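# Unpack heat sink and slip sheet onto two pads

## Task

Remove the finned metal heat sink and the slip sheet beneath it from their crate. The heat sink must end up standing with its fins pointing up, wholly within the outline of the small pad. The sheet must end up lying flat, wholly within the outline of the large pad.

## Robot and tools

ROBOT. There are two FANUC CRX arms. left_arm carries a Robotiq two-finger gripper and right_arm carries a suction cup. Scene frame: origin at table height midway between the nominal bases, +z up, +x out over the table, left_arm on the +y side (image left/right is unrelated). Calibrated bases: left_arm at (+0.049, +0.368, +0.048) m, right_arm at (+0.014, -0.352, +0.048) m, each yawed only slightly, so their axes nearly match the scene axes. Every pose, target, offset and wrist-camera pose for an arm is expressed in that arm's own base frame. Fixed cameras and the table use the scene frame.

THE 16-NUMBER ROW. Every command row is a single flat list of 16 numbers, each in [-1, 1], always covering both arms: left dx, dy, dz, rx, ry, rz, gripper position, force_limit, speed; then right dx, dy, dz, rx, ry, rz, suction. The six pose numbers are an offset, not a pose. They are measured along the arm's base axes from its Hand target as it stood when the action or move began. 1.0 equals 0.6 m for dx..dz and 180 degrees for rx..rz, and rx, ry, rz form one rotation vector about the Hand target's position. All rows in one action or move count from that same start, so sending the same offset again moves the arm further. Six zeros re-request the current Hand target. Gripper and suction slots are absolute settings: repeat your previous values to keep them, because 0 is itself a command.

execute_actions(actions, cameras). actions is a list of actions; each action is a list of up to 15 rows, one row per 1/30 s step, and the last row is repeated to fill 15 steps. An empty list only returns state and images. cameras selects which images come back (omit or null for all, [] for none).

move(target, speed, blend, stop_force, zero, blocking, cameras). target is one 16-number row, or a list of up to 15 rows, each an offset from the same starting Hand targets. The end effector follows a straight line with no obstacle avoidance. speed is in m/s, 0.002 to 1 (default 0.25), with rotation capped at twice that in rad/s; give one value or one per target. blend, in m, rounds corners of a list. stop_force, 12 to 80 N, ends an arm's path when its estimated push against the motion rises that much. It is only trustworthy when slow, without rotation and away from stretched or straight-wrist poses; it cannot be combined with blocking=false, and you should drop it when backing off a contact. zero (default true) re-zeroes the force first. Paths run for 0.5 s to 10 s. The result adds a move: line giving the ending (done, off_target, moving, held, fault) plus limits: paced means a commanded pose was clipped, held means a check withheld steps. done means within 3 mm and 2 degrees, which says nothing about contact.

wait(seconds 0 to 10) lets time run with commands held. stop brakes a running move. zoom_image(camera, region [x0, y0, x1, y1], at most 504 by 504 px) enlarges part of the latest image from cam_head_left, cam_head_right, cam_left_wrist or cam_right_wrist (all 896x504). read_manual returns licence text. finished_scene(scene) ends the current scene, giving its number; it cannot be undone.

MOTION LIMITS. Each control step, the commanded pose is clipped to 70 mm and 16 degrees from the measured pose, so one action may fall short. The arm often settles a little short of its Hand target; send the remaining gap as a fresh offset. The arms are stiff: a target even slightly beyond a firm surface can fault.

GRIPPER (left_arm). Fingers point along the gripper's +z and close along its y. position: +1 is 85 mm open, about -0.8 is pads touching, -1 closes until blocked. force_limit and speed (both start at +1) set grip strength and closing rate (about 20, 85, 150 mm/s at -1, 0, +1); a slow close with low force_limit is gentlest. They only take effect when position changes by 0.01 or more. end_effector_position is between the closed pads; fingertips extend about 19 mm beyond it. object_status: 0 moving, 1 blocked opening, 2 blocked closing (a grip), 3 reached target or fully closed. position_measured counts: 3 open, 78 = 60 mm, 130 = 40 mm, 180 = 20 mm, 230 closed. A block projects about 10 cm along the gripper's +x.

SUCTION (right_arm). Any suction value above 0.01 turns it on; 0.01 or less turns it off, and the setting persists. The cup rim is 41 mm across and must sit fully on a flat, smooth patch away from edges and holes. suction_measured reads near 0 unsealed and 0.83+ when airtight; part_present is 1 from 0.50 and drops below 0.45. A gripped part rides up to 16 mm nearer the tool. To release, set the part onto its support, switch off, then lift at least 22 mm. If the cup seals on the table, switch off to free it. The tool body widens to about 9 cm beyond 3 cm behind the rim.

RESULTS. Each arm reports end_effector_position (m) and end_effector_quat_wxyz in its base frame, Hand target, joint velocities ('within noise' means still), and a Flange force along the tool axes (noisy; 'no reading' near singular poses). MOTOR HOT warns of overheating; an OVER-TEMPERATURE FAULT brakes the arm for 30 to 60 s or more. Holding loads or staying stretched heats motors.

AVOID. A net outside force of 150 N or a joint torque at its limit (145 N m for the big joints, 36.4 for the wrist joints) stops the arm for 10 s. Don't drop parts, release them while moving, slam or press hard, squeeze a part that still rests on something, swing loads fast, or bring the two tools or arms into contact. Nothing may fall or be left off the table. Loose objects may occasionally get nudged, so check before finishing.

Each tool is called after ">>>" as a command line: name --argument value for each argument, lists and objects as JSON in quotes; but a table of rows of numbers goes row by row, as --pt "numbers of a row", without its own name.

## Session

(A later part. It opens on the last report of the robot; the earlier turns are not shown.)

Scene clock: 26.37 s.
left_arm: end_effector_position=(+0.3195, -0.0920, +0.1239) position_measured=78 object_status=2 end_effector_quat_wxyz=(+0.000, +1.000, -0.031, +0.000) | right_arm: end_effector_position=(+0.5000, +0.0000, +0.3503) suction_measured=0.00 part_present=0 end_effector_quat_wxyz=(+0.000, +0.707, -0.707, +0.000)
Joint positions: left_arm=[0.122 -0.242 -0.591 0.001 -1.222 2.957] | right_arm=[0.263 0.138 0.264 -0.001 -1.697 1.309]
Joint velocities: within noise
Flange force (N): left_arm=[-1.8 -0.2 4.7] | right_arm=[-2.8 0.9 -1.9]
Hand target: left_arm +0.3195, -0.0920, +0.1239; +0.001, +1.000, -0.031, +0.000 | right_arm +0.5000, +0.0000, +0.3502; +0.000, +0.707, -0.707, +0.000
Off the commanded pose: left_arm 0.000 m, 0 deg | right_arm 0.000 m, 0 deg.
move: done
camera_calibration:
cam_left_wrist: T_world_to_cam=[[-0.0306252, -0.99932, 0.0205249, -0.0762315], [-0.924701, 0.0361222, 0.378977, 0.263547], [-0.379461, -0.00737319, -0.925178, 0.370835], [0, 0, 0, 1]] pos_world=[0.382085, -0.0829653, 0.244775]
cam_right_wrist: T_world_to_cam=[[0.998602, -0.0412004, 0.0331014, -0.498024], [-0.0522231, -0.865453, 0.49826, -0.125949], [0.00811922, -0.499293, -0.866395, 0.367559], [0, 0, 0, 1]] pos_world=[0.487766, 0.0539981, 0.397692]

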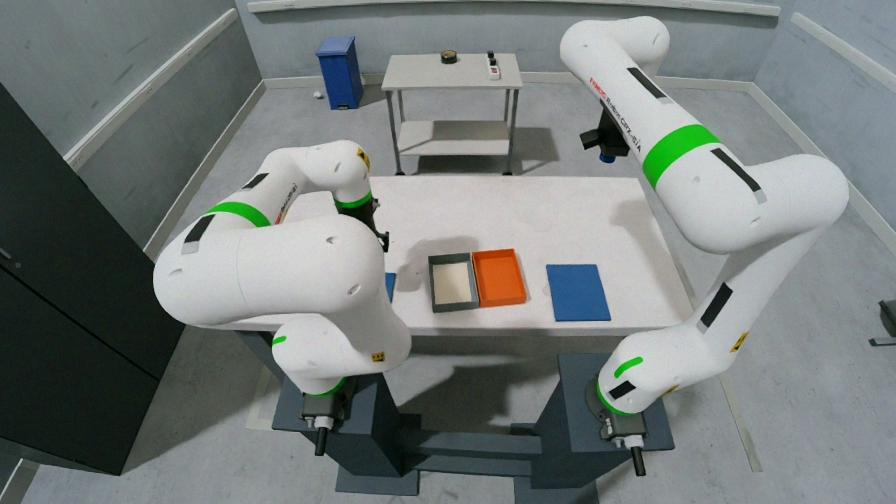

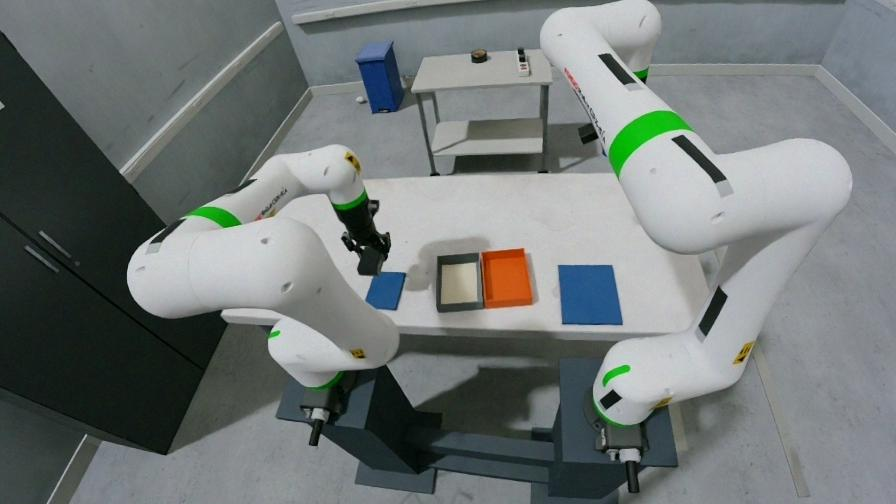

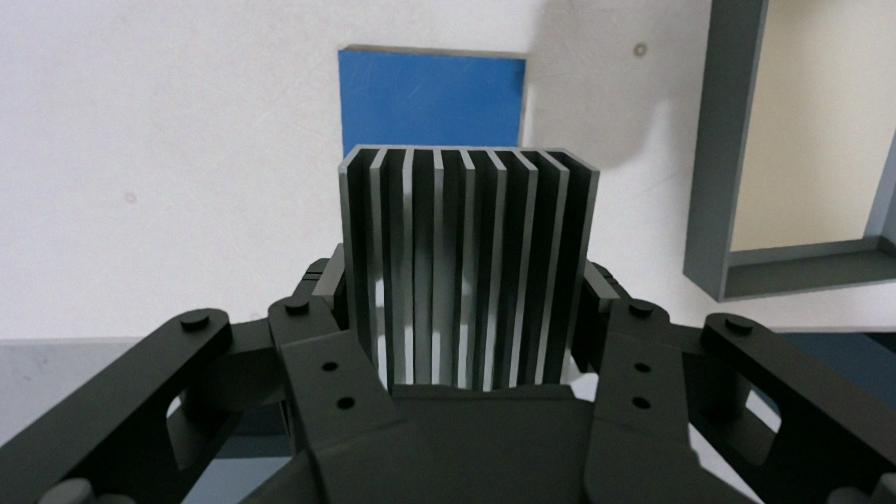

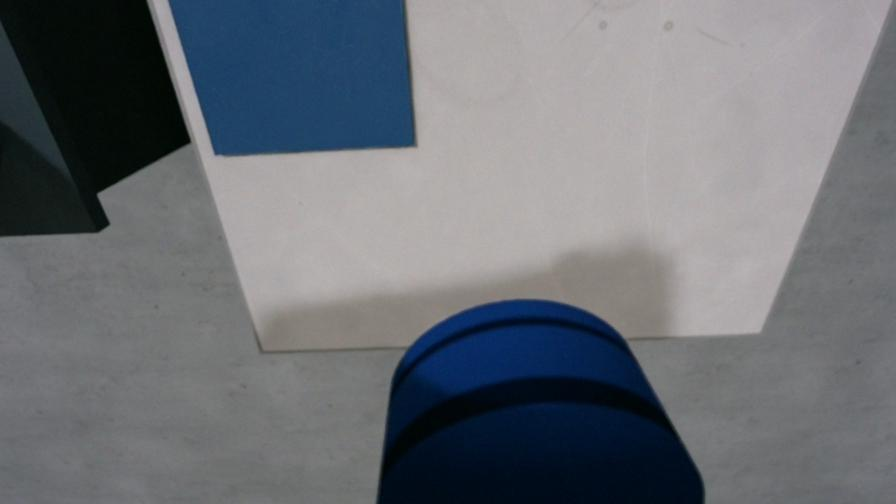

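>>> move --pt "0.0058 0.0067 -0.215 0 0 0 -1 -0.8 -1 0 0 0 0 0 0 0" --pt "0.0058 0.0067 -0.265 0 0 0 -1 -0.8 -1 0 0 0 0 0 0 0" --speed '[0.12,0.01]' --stop_force 12

>>> zoom_image --camera "cam_head_right" --region '[320, 220, 460, 330]'

Scene clock: 30.33 s.
left_arm: end_effector_position=(+0.3231, -0.0880, -0.0220) position_measured=78 object_status=2 end_effector_quat_wxyz=(+0.001, +1.000, -0.031, +0.000) | right_arm: end_effector_position=(+0.5000, +0.0000, +0.3503) suction_measured=0.00 part_present=0 end_effector_quat_wxyz=(+0.000, +0.707, -0.707, +0.000)
Joint positions: left_arm=[0.134 0.012 -0.776 0.002 -0.783 2.945] | right_arm=[0.263 0.138 0.264 -0.001 -1.697 1.309]
Joint velocities: within noise
Flange force (N): left_arm=[-6.9 -5.4 -24.1] | right_arm=[-2.1 0.6 -1.8]
Hand target: left_arm +0.3231, -0.0880, -0.0220; +0.001, +1.000, -0.031, +0.000 (not the last commanded pose) | right_arm +0.5000, +0.0000, +0.3502; +0.000, +0.707, -0.707, +0.000
Off the commanded pose: left_arm 0.013 m, 0 deg | right_arm 0.000 m, 0 deg.
move: contact (left_arm); path passed 1 of 2 targets
camera_calibration:
cam_left_wrist: T_world_to_cam=[[-0.0304175, -0.999322, 0.0207582, -0.0692364], [-0.924777, 0.0360171, 0.3788, 0.321932], [-0.379291, -0.00767457, -0.925246, 0.237218], [0, 0, 0, 1]] pos_world=[0.385584, -0.0789639, 0.0989744]
cam_right_wrist: T_world_to_cam=[[0.998602, -0.0412004, 0.0331014, -0.498024], [-0.0522231, -0.865453, 0.49826, -0.125949], [0.00811922, -0.499293, -0.866395, 0.367559], [0, 0, 0, 1]] pos_world=[0.487766, 0.0539981, 0.397692]

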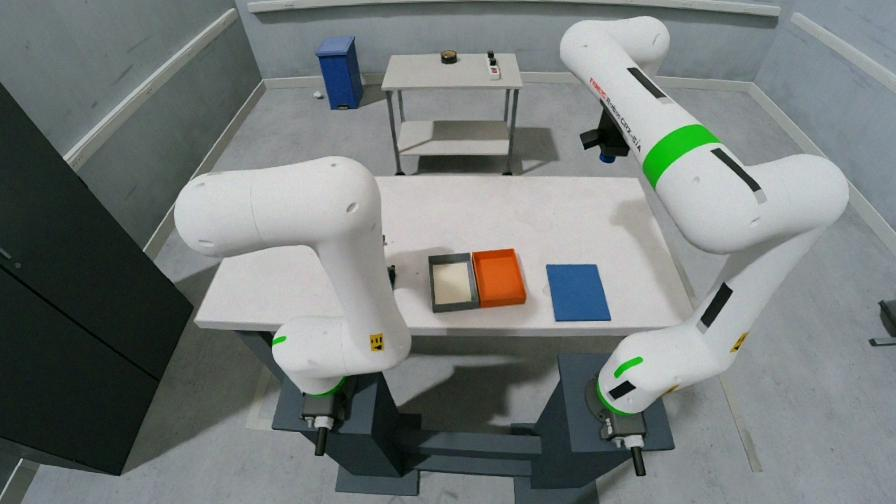

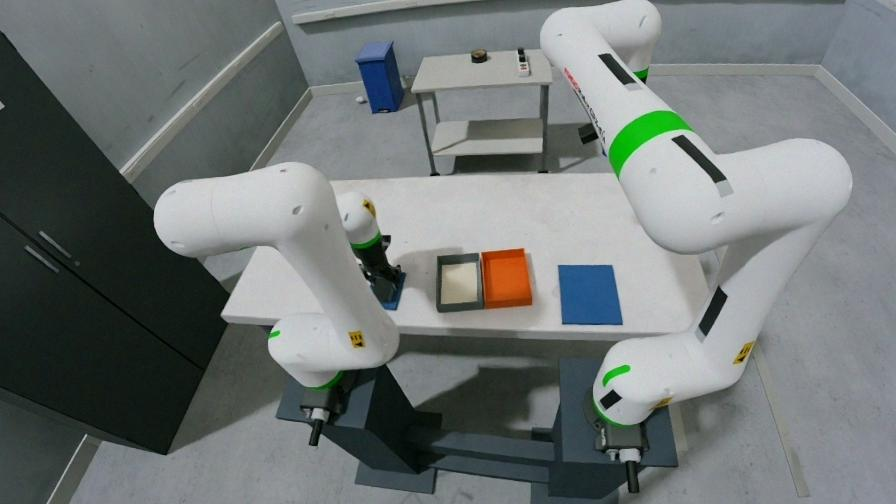

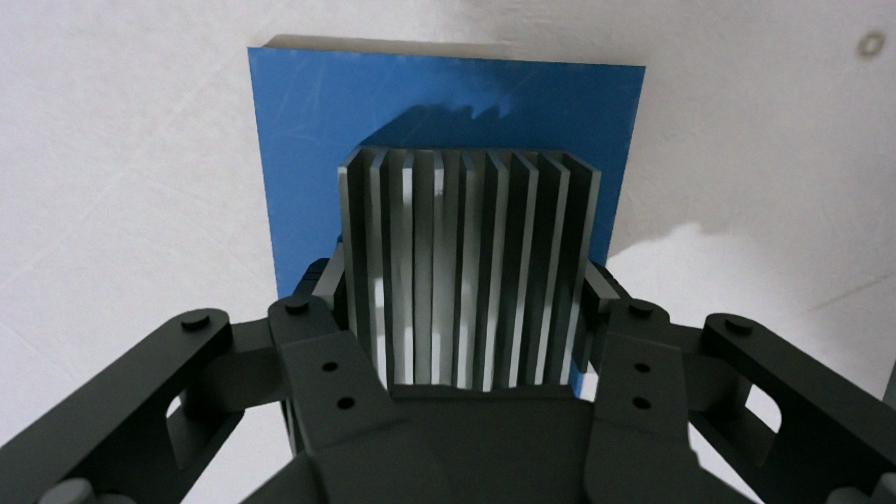

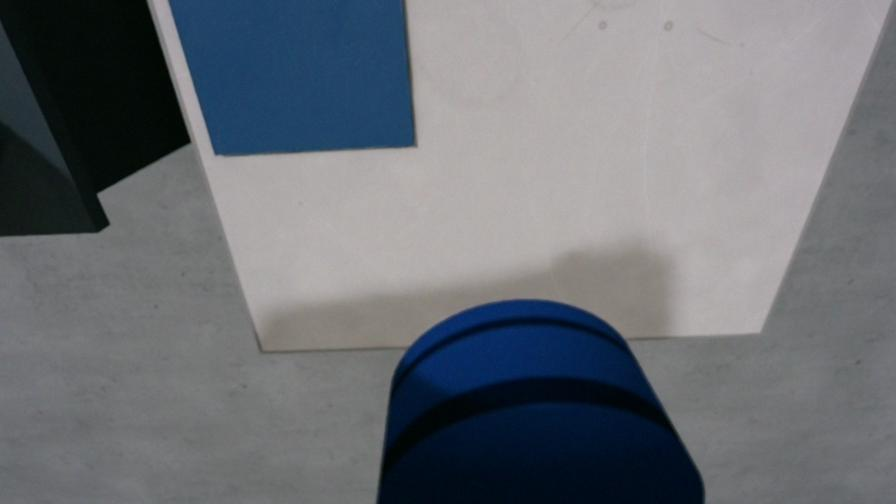

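Scaled by 3.600 from the camera's 896x504 image, which has a finer 1280x720 frame.

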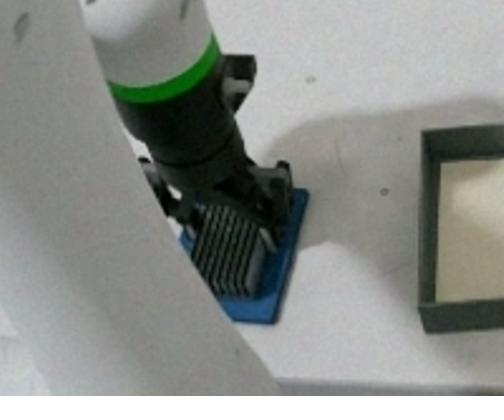

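>>> move --target '[0,0,0.0015,0,0,0,-1,-0.8,-1,0,0,0,0,0,0,0]' --speed 0.01 --cameras '[]'

>>> execute_actions --actions '[[[0,0,0,0,0,0,0.75,-0.8,-1,0,0,0,0,0,0,0]],[[0,0,0,0,0,0,0.75,-0.8,-1,0,0,0,0,0,0,0]]]' --cameras '["cam_left_wrist"]'

Scene clock: 31.33 s.
left_arm: end_effector_position=(+0.3231, -0.0880, -0.0211) position_measured=78 object_status=2 end_effector_quat_wxyz=(+0.001, +1.000, -0.031, +0.000) | right_arm: end_effector_position=(+0.5000, +0.0000, +0.3503) suction_measured=0.00 part_present=0 end_effector_quat_wxyz=(+0.000, +0.707, -0.707, +0.000)
Joint positions: left_arm=[0.134 0.01 -0.775 0.002 -0.786 2.945] | right_arm=[0.263 0.138 0.264 -0.001 -1.697 1.309]
Joint velocities: within noise
Flange force (N): left_arm=[-2.4 -0.8 2.5] | right_arm=[-2.1 1.1 -1.1]
Hand target: left_arm +0.3231, -0.0880, -0.0211; +0.001, +1.000, -0.031, +0.000 | right_arm +0.5000, +0.0000, +0.3502; +0.000, +0.707, -0.707, +0.000
Off the commanded pose: left_arm 0.000 m, 0 deg | right_arm 0.000 m, 0 deg.
move: done
No camera images: "cameras" was empty.

Scene clock: 32.53 s.
left_arm: end_effector_position=(+0.3231, -0.0880, -0.0211) position_measured=35 object_status=3 end_effector_quat_wxyz=(+0.001, +1.000, -0.031, +0.000) | right_arm: end_effector_position=(+0.5000, +0.0000, +0.3503) suction_measured=0.00 part_present=0 end_effector_quat_wxyz=(+0.000, +0.707, -0.707, +0.000)
Joint positions: left_arm=[0.134 0.01 -0.775 0.002 -0.786 2.945] | right_arm=[0.263 0.138 0.264 -0.001 -1.697 1.309]
Joint velocities: within noise
Flange force (N): left_arm=[-2.5 -0.7 1.0] | right_arm=[-2.1 1.0 -1.7]
Flange force at the end of the 1st action (N): left_arm=[-2.8 -0.1 0.5] | right_arm=[-2.5 0.8 -1.5]
Hand target: left_arm +0.3231, -0.0880, -0.0211; +0.001, +1.000, -0.031, +0.000 | right_arm +0.5000, +0.0000, +0.3502; +0.000, +0.707, -0.707, +0.000
Off the commanded pose: left_arm 0.000 m, 0 deg | right_arm 0.000 m, 0 deg.
camera_calibration:
cam_left_wrist: T_world_to_cam=[[-0.0304213, -0.999322, 0.0207598, -0.0692538], [-0.924777, 0.0360212, 0.3788, 0.321591], [-0.379291, -0.0076746, -0.925246, 0.238051], [0, 0, 0, 1]] pos_world=[0.385584, -0.0789639, 0.0998744]
Images, in order (width x height): cam_left_wrist 896x504.

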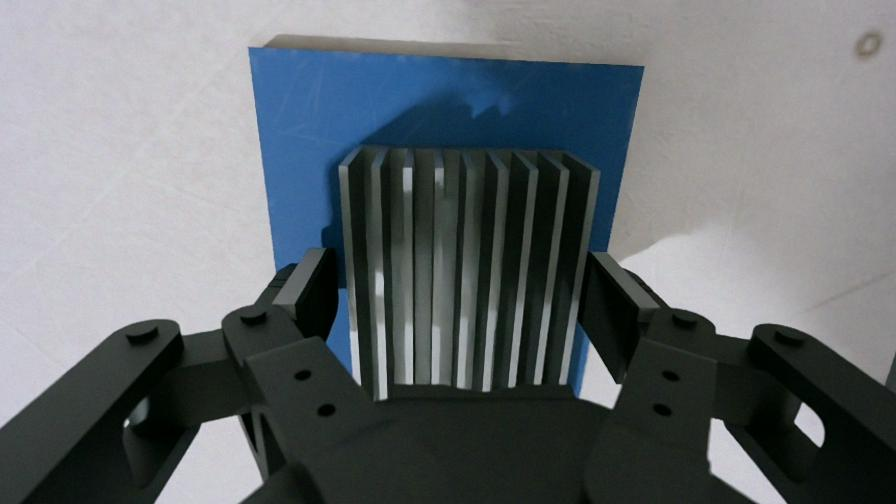

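>>> move --pt "0 0 0.1 0 0 0 0.75 -0.8 -1 0 0 0 0 0 0 0" --pt "0 0.0 0.42 0 0 0 0.75 -0.8 -1 0 0 0 0 0 0 0" --speed '[0.06,0.2]'

Scene clock: 35.23 s.
left_arm: end_effector_position=(+0.3231, -0.0880, +0.2309) position_measured=35 object_status=3 end_effector_quat_wxyz=(+0.001, +1.000, -0.031, +0.000) | right_arm: end_effector_position=(+0.5000, +0.0000, +0.3503) suction_measured=0.00 part_present=0 end_effector_quat_wxyz=(+0.000, +0.707, -0.707, +0.000)
Joint positions: left_arm=[0.134 -0.298 -0.377 0.001 -1.492 2.946] | right_arm=[0.263 0.138 0.264 -0.001 -1.697 1.309]
Joint velocities: within noise
Flange force (N): left_arm=[-1.4 0.2 2.1] | right_arm=[-2.5 1.4 -1.4]
Hand target: left_arm +0.3231, -0.0880, +0.2309; +0.001, +1.000, -0.031, +0.000 | right_arm +0.5000, +0.0000, +0.3502; +0.000, +0.707, -0.707, +0.000
Off the commanded pose: left_arm 0.000 m, 0 deg | right_arm 0.000 m, 0 deg.
move: done
camera_calibration:
cam_left_wrist: T_world_to_cam=[[-0.0304175, -0.999322, 0.0207582, -0.0744841], [-0.924777, 0.0360171, 0.3788, 0.226171], [-0.379291, -0.00767457, -0.925246, 0.47112], [0, 0, 0, 1]] pos_world=[0.385584, -0.0789639, 0.351774]
cam_right_wrist: T_world_to_cam=[[0.998602, -0.0412004, 0.0331014, -0.498024], [-0.0522231, -0.865453, 0.49826, -0.125949], [0.00811922, -0.499293, -0.866395, 0.367559], [0, 0, 0, 1]] pos_world=[0.487766, 0.0539981, 0.397692]

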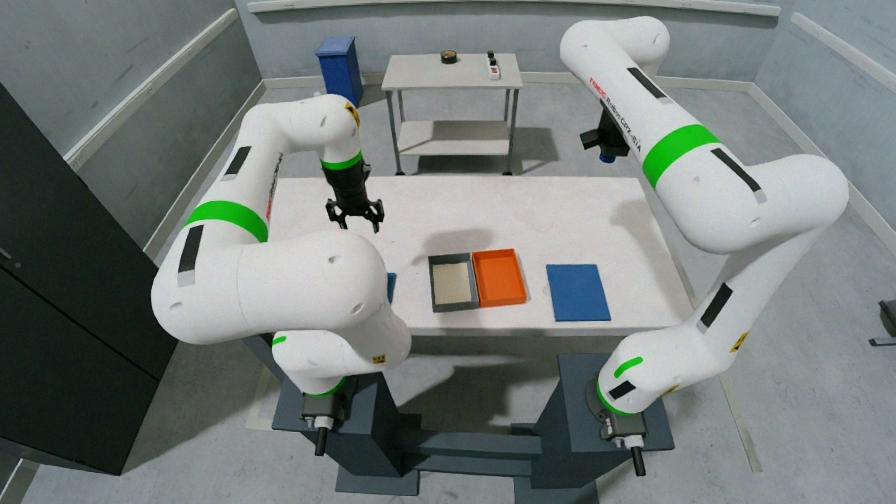

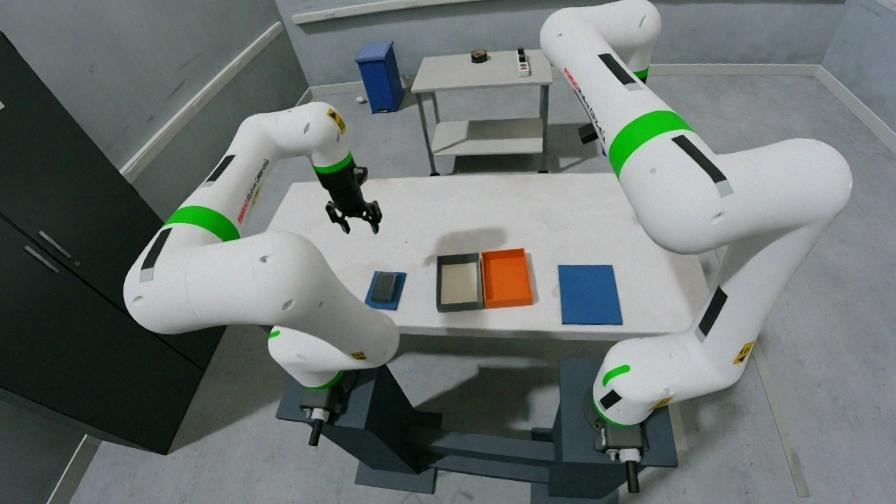

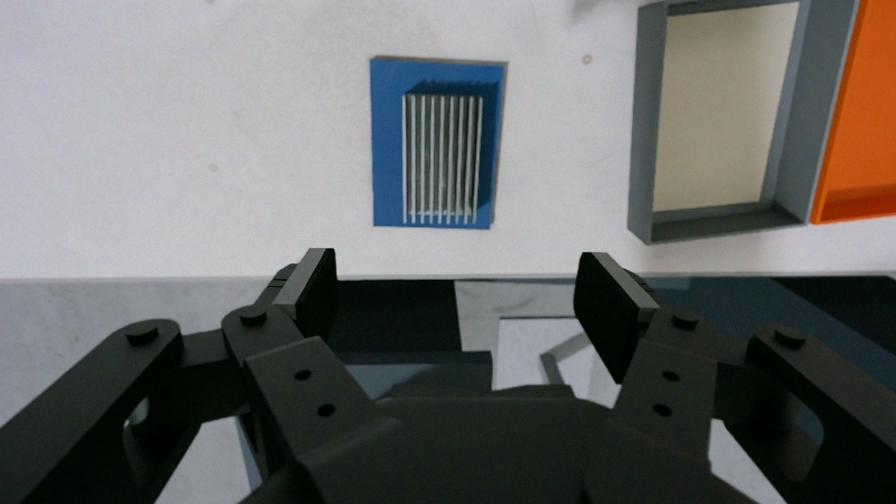

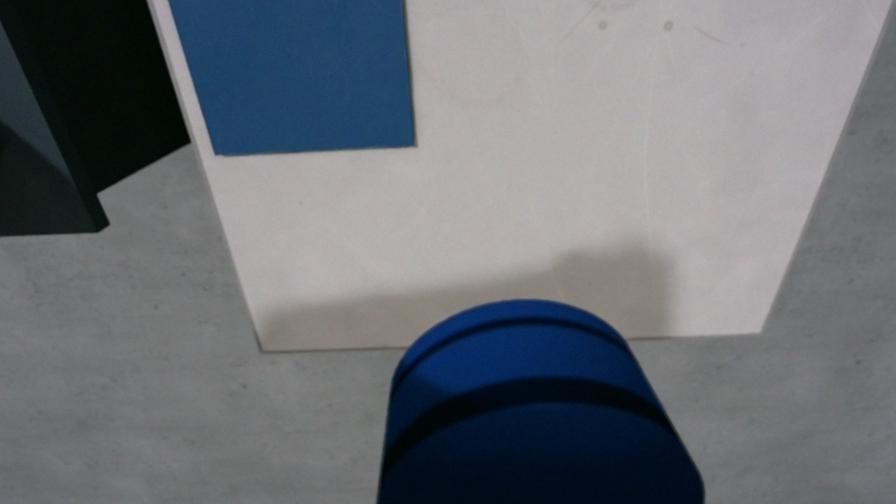

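>>> move --target '[0,0.2,0.08,0,0,0,0.75,-0.8,-1,-0.15,0.662,-0.25,0,0,-0.467,0]' --speed 0.25

Scene clock: 40.57 s.
left_arm: end_effector_position=(+0.3231, +0.0320, +0.2789) position_measured=35 object_status=3 end_effector_quat_wxyz=(+0.001, +1.000, -0.031, +0.000) | right_arm: end_effector_position=(+0.4100, +0.3972, +0.2003) suction_measured=0.00 part_present=0 end_effector_quat_wxyz=(+0.000, -0.052, +0.999, +0.000)
Joint positions: left_arm=[0.512 -0.328 -0.286 0.001 -1.613 2.568] | right_arm=[1 0.33 0.148 0.001 -1.388 -0.896]
Joint velocities: within noise
Flange force (N): left_arm=[-1.9 0.8 3.4] | right_arm=[1.7 1.3 -2.0]
Hand target: left_arm +0.3231, +0.0320, +0.2789; +0.001, +1.000, -0.031, +0.000 | right_arm +0.4100, +0.3972, +0.2002; +0.000, -0.052, +0.999, +0.000
Off the commanded pose: left_arm 0.000 m, 0 deg | right_arm 0.000 m, 0 deg.
move: done
camera_calibration:
cam_left_wrist: T_world_to_cam=[[-0.0304175, -0.999322, 0.0207582, 0.0444381], [-0.924777, 0.0360171, 0.3788, 0.203666], [-0.379291, -0.00767457, -0.925246, 0.516453], [0, 0, 0, 1]] pos_world=[0.385584, 0.0410361, 0.399774]
cam_right_wrist: T_world_to_cam=[[0.0623391, -0.997504, 0.033167, 0.376961], [-0.866241, -0.0375703, 0.498212, 0.292748], [-0.495722, -0.0597887, -0.866421, 0.468646], [0, 0, 0, 1]] pos_world=[0.462409, 0.415039, 0.247692]

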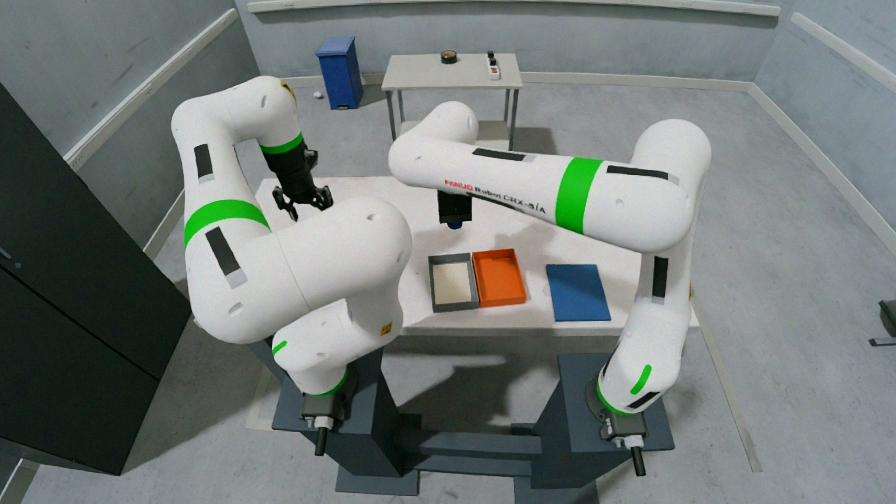

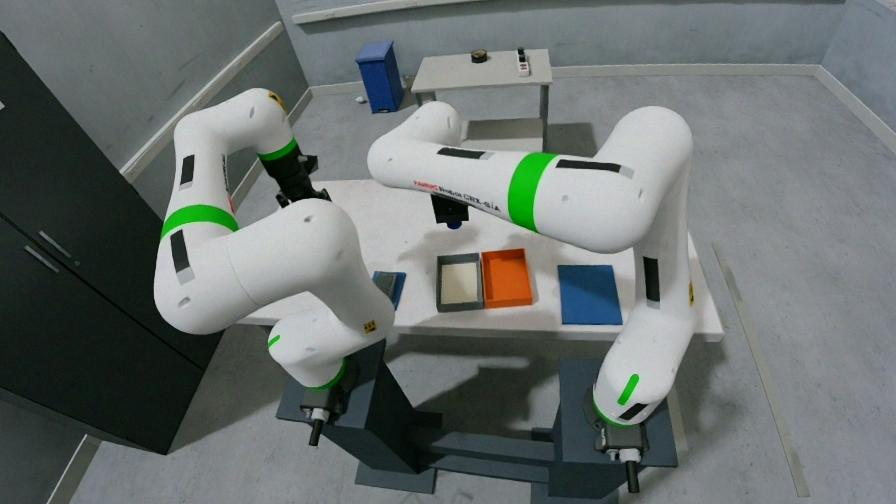

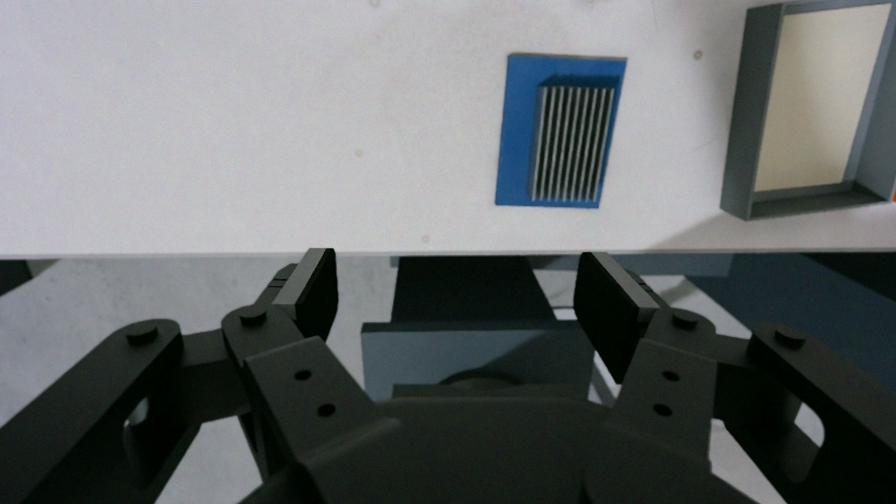

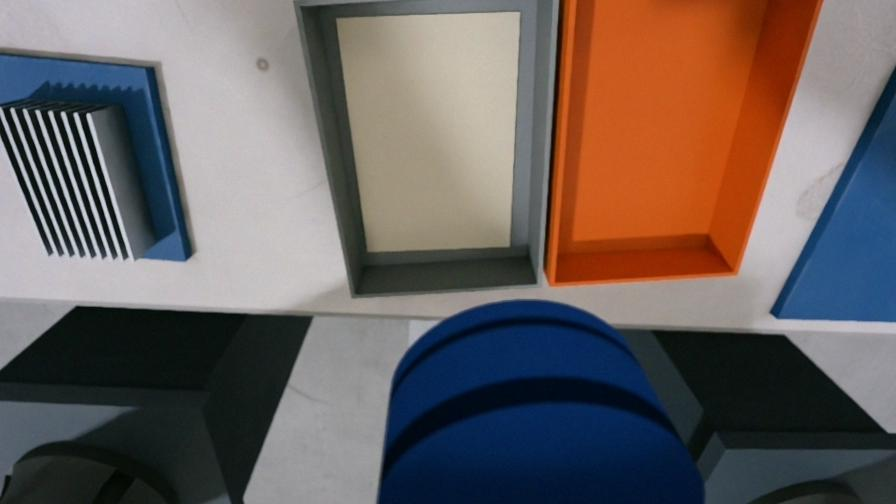

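>>> move --target '[0,0,0,0,0,0,0.75,-0.8,-1,-0.083,0.01,-0.233,0,0,0,0]' --speed 0.15

>>> zoom_image --camera "cam_head_left" --region '[380, 200, 560, 330]'

>>> zoom_image --camera "cam_head_right" --region '[380, 200, 560, 330]'

Scene clock: 43.07 s.
left_arm: end_effector_position=(+0.3231, +0.0320, +0.2789) position_measured=35 object_status=3 end_effector_quat_wxyz=(+0.001, +1.000, -0.031, +0.000) | right_arm: end_effector_position=(+0.3602, +0.4032, +0.0605) suction_measured=0.00 part_present=0 end_effector_quat_wxyz=(+0.000, -0.052, +0.999, +0.000)
Joint positions: left_arm=[0.512 -0.328 -0.286 0.001 -1.613 2.568] | right_arm=[1.085 0.375 -0.139 0.001 -1.057 -0.981]
Joint velocities: within noise
Flange force (N): left_arm=[-2.5 0.6 3.6] | right_arm=[2.0 1.4 -1.9]
Hand target: left_arm +0.3231, +0.0320, +0.2789; +0.001, +1.000, -0.031, +0.000 | right_arm +0.3602, +0.4032, +0.0604; +0.000, -0.052, +0.999, +0.000
Off the commanded pose: left_arm 0.000 m, 0 deg | right_arm 0.000 m, 0 deg.
move: done
camera_calibration:
cam_left_wrist: T_world_to_cam=[[-0.0304175, -0.999322, 0.0207582, 0.0444381], [-0.924777, 0.0360171, 0.3788, 0.203666], [-0.379291, -0.00767457, -0.925246, 0.516453], [0, 0, 0, 1]] pos_world=[0.385584, 0.0410361, 0.399774]
cam_right_wrist: T_world_to_cam=[[0.0623391, -0.997504, 0.033167, 0.390684], [-0.866241, -0.0375703, 0.498212, 0.319435], [-0.495722, -0.0597887, -0.866421, 0.323279], [0, 0, 0, 1]] pos_world=[0.412609, 0.421039, 0.107992]

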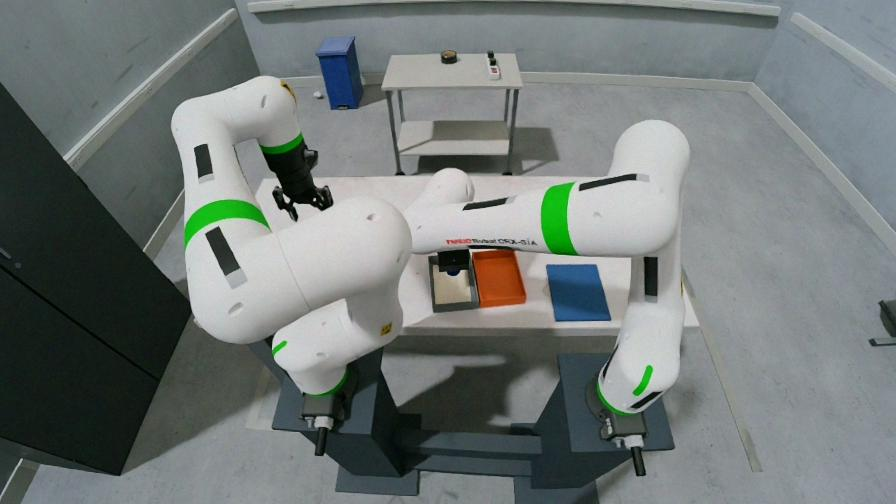

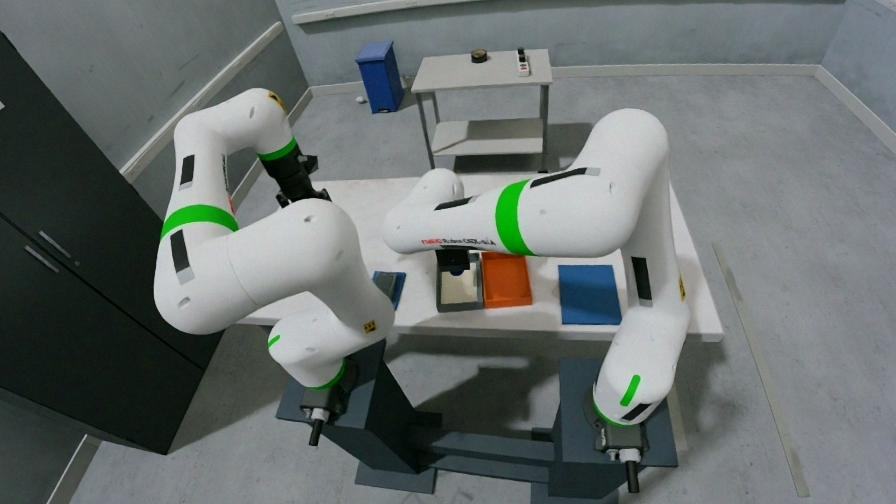

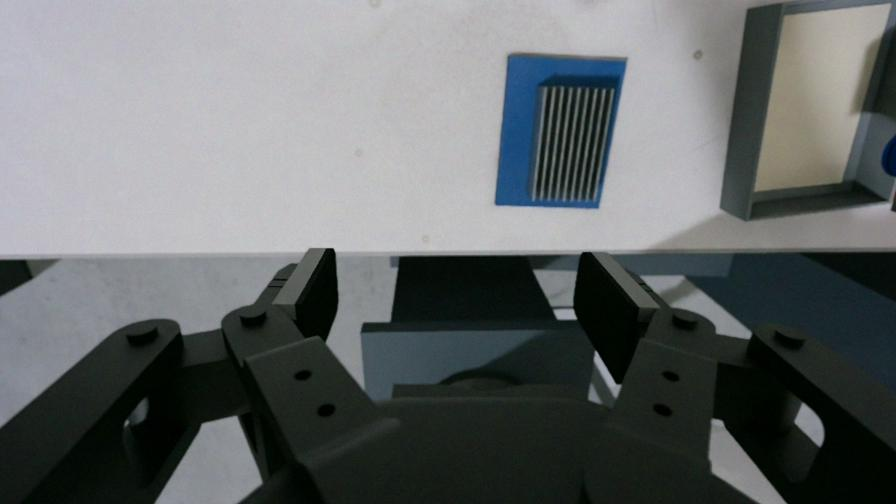

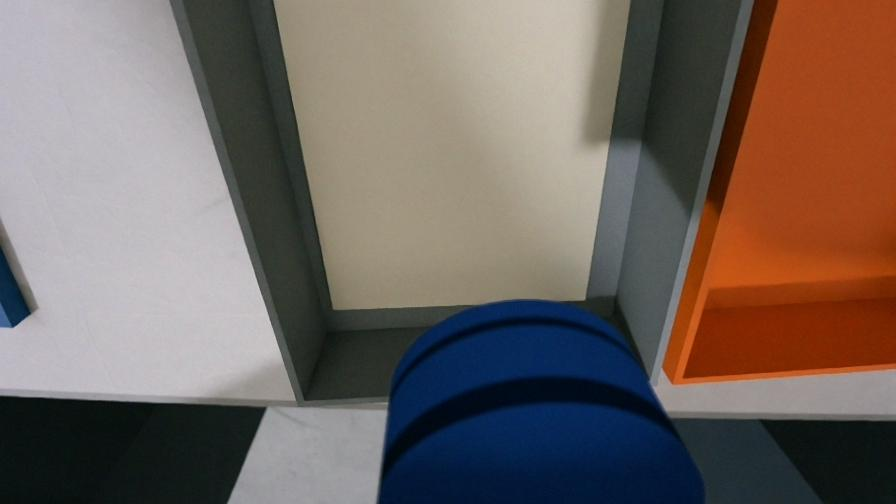

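Scaled by 2.800 from the camera's 896x504 image, which has a finer 1280x720 frame.

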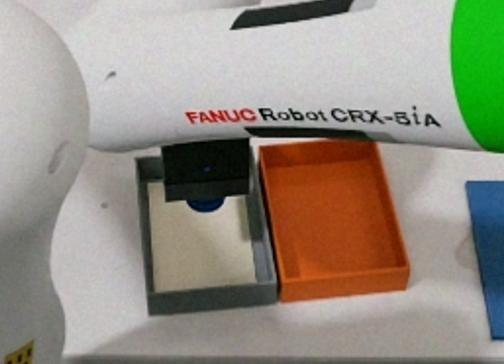

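Scaled by 2.800 from the camera's 896x504 image, which has a finer 1280x720 frame.

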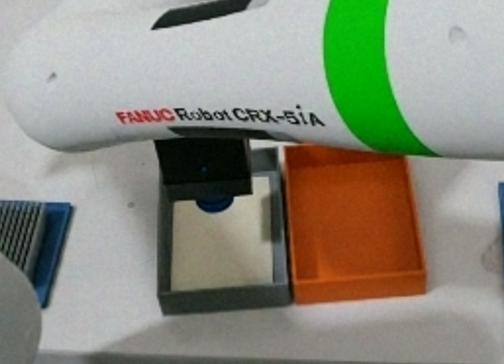

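>>> move --pt "0 0 0 0 0 0 0.75 -0.8 -1 0.003 0.0067 -0.13 0 0 0 1" --pt "0 0 0 0 0 0 0.75 -0.8 -1 0.003 0.0067 -0.18 0 0 0 1" --speed '[0.08,0.015]' --stop_force 12

Scene clock: 47.43 s.
left_arm: end_effector_position=(+0.3231, +0.0320, +0.2789) position_measured=35 object_status=3 end_effector_quat_wxyz=(+0.001, +1.000, -0.031, +0.000) | right_arm: end_effector_position=(+0.3620, +0.4073, -0.0475) suction_measured=0.95 part_present=1 end_effector_quat_wxyz=(+0.000, -0.052, +0.999, +0.000)
Joint positions: left_arm=[0.512 -0.328 -0.286 0.001 -1.613 2.568] | right_arm=[1.085 0.54 -0.198 0.001 -0.832 -0.982]
Joint velocities: within noise
Flange force (N): left_arm=[-2.7 0.3 3.3] | right_arm=[1.5 1.8 -2.2]
Hand target: left_arm +0.3231, +0.0320, +0.2789; +0.001, +1.000, -0.031, +0.000 | right_arm +0.3620, +0.4073, -0.0476; +0.000, -0.052, +0.999, +0.000
Off the commanded pose: left_arm 0.000 m, 0 deg | right_arm 0.000 m, 0 deg.
move: done
camera_calibration:
cam_left_wrist: T_world_to_cam=[[-0.0304175, -0.999322, 0.0207582, 0.0444381], [-0.924777, 0.0360171, 0.3788, 0.203666], [-0.379291, -0.00767457, -0.925246, 0.516453], [0, 0, 0, 1]] pos_world=[0.385584, 0.0410361, 0.399774]
cam_right_wrist: T_world_to_cam=[[0.0623391, -0.997504, 0.033167, 0.398147], [-0.866241, -0.0375703, 0.498212, 0.375001], [-0.495722, -0.0597887, -0.866421, 0.23075], [0, 0, 0, 1]] pos_world=[0.414409, 0.425039, -0.000108481]

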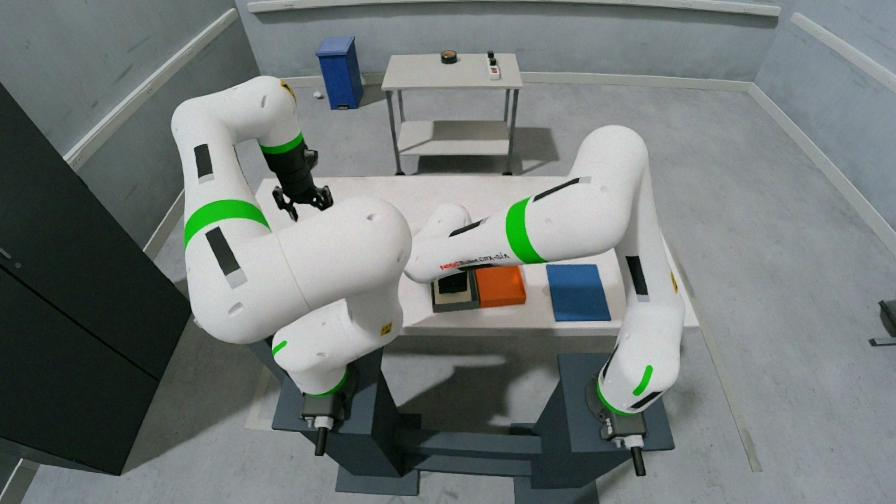

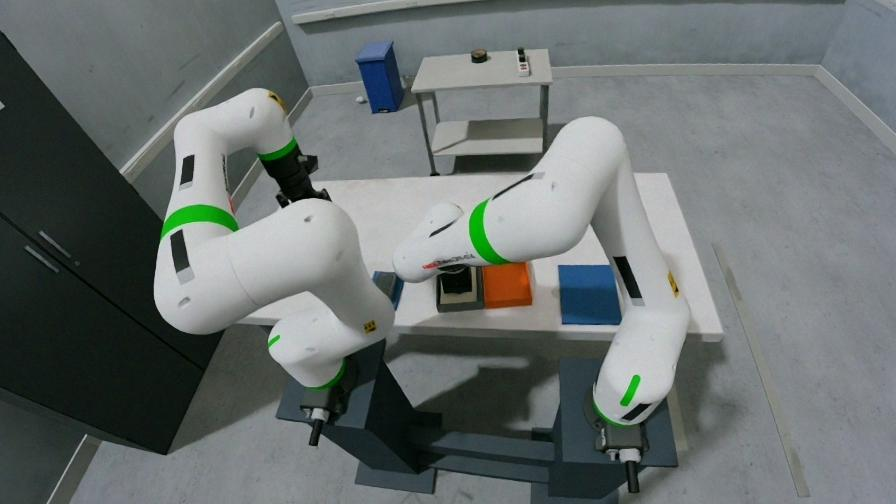

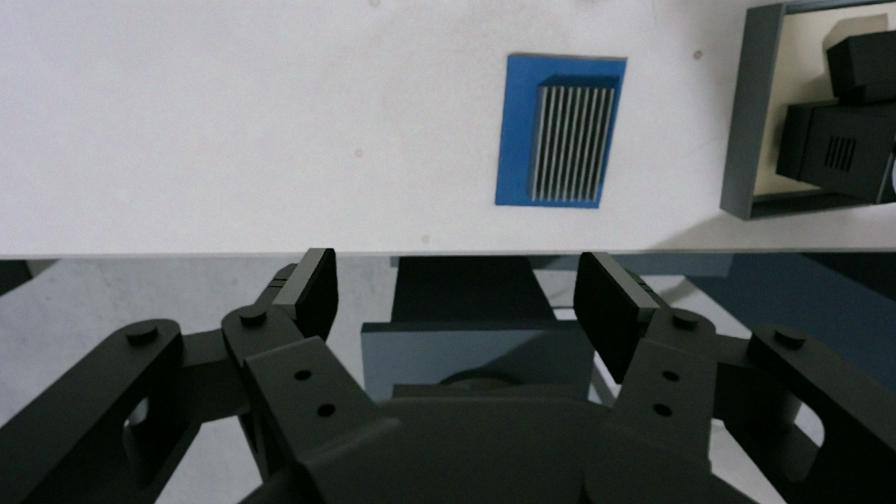

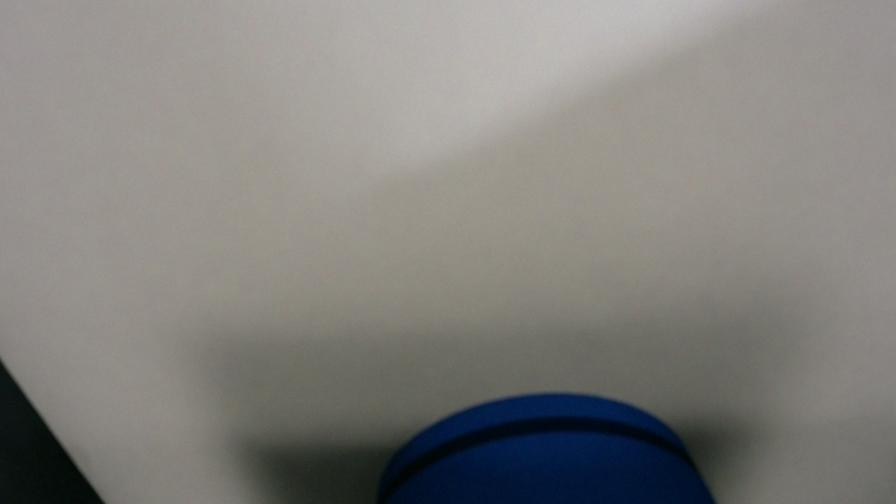

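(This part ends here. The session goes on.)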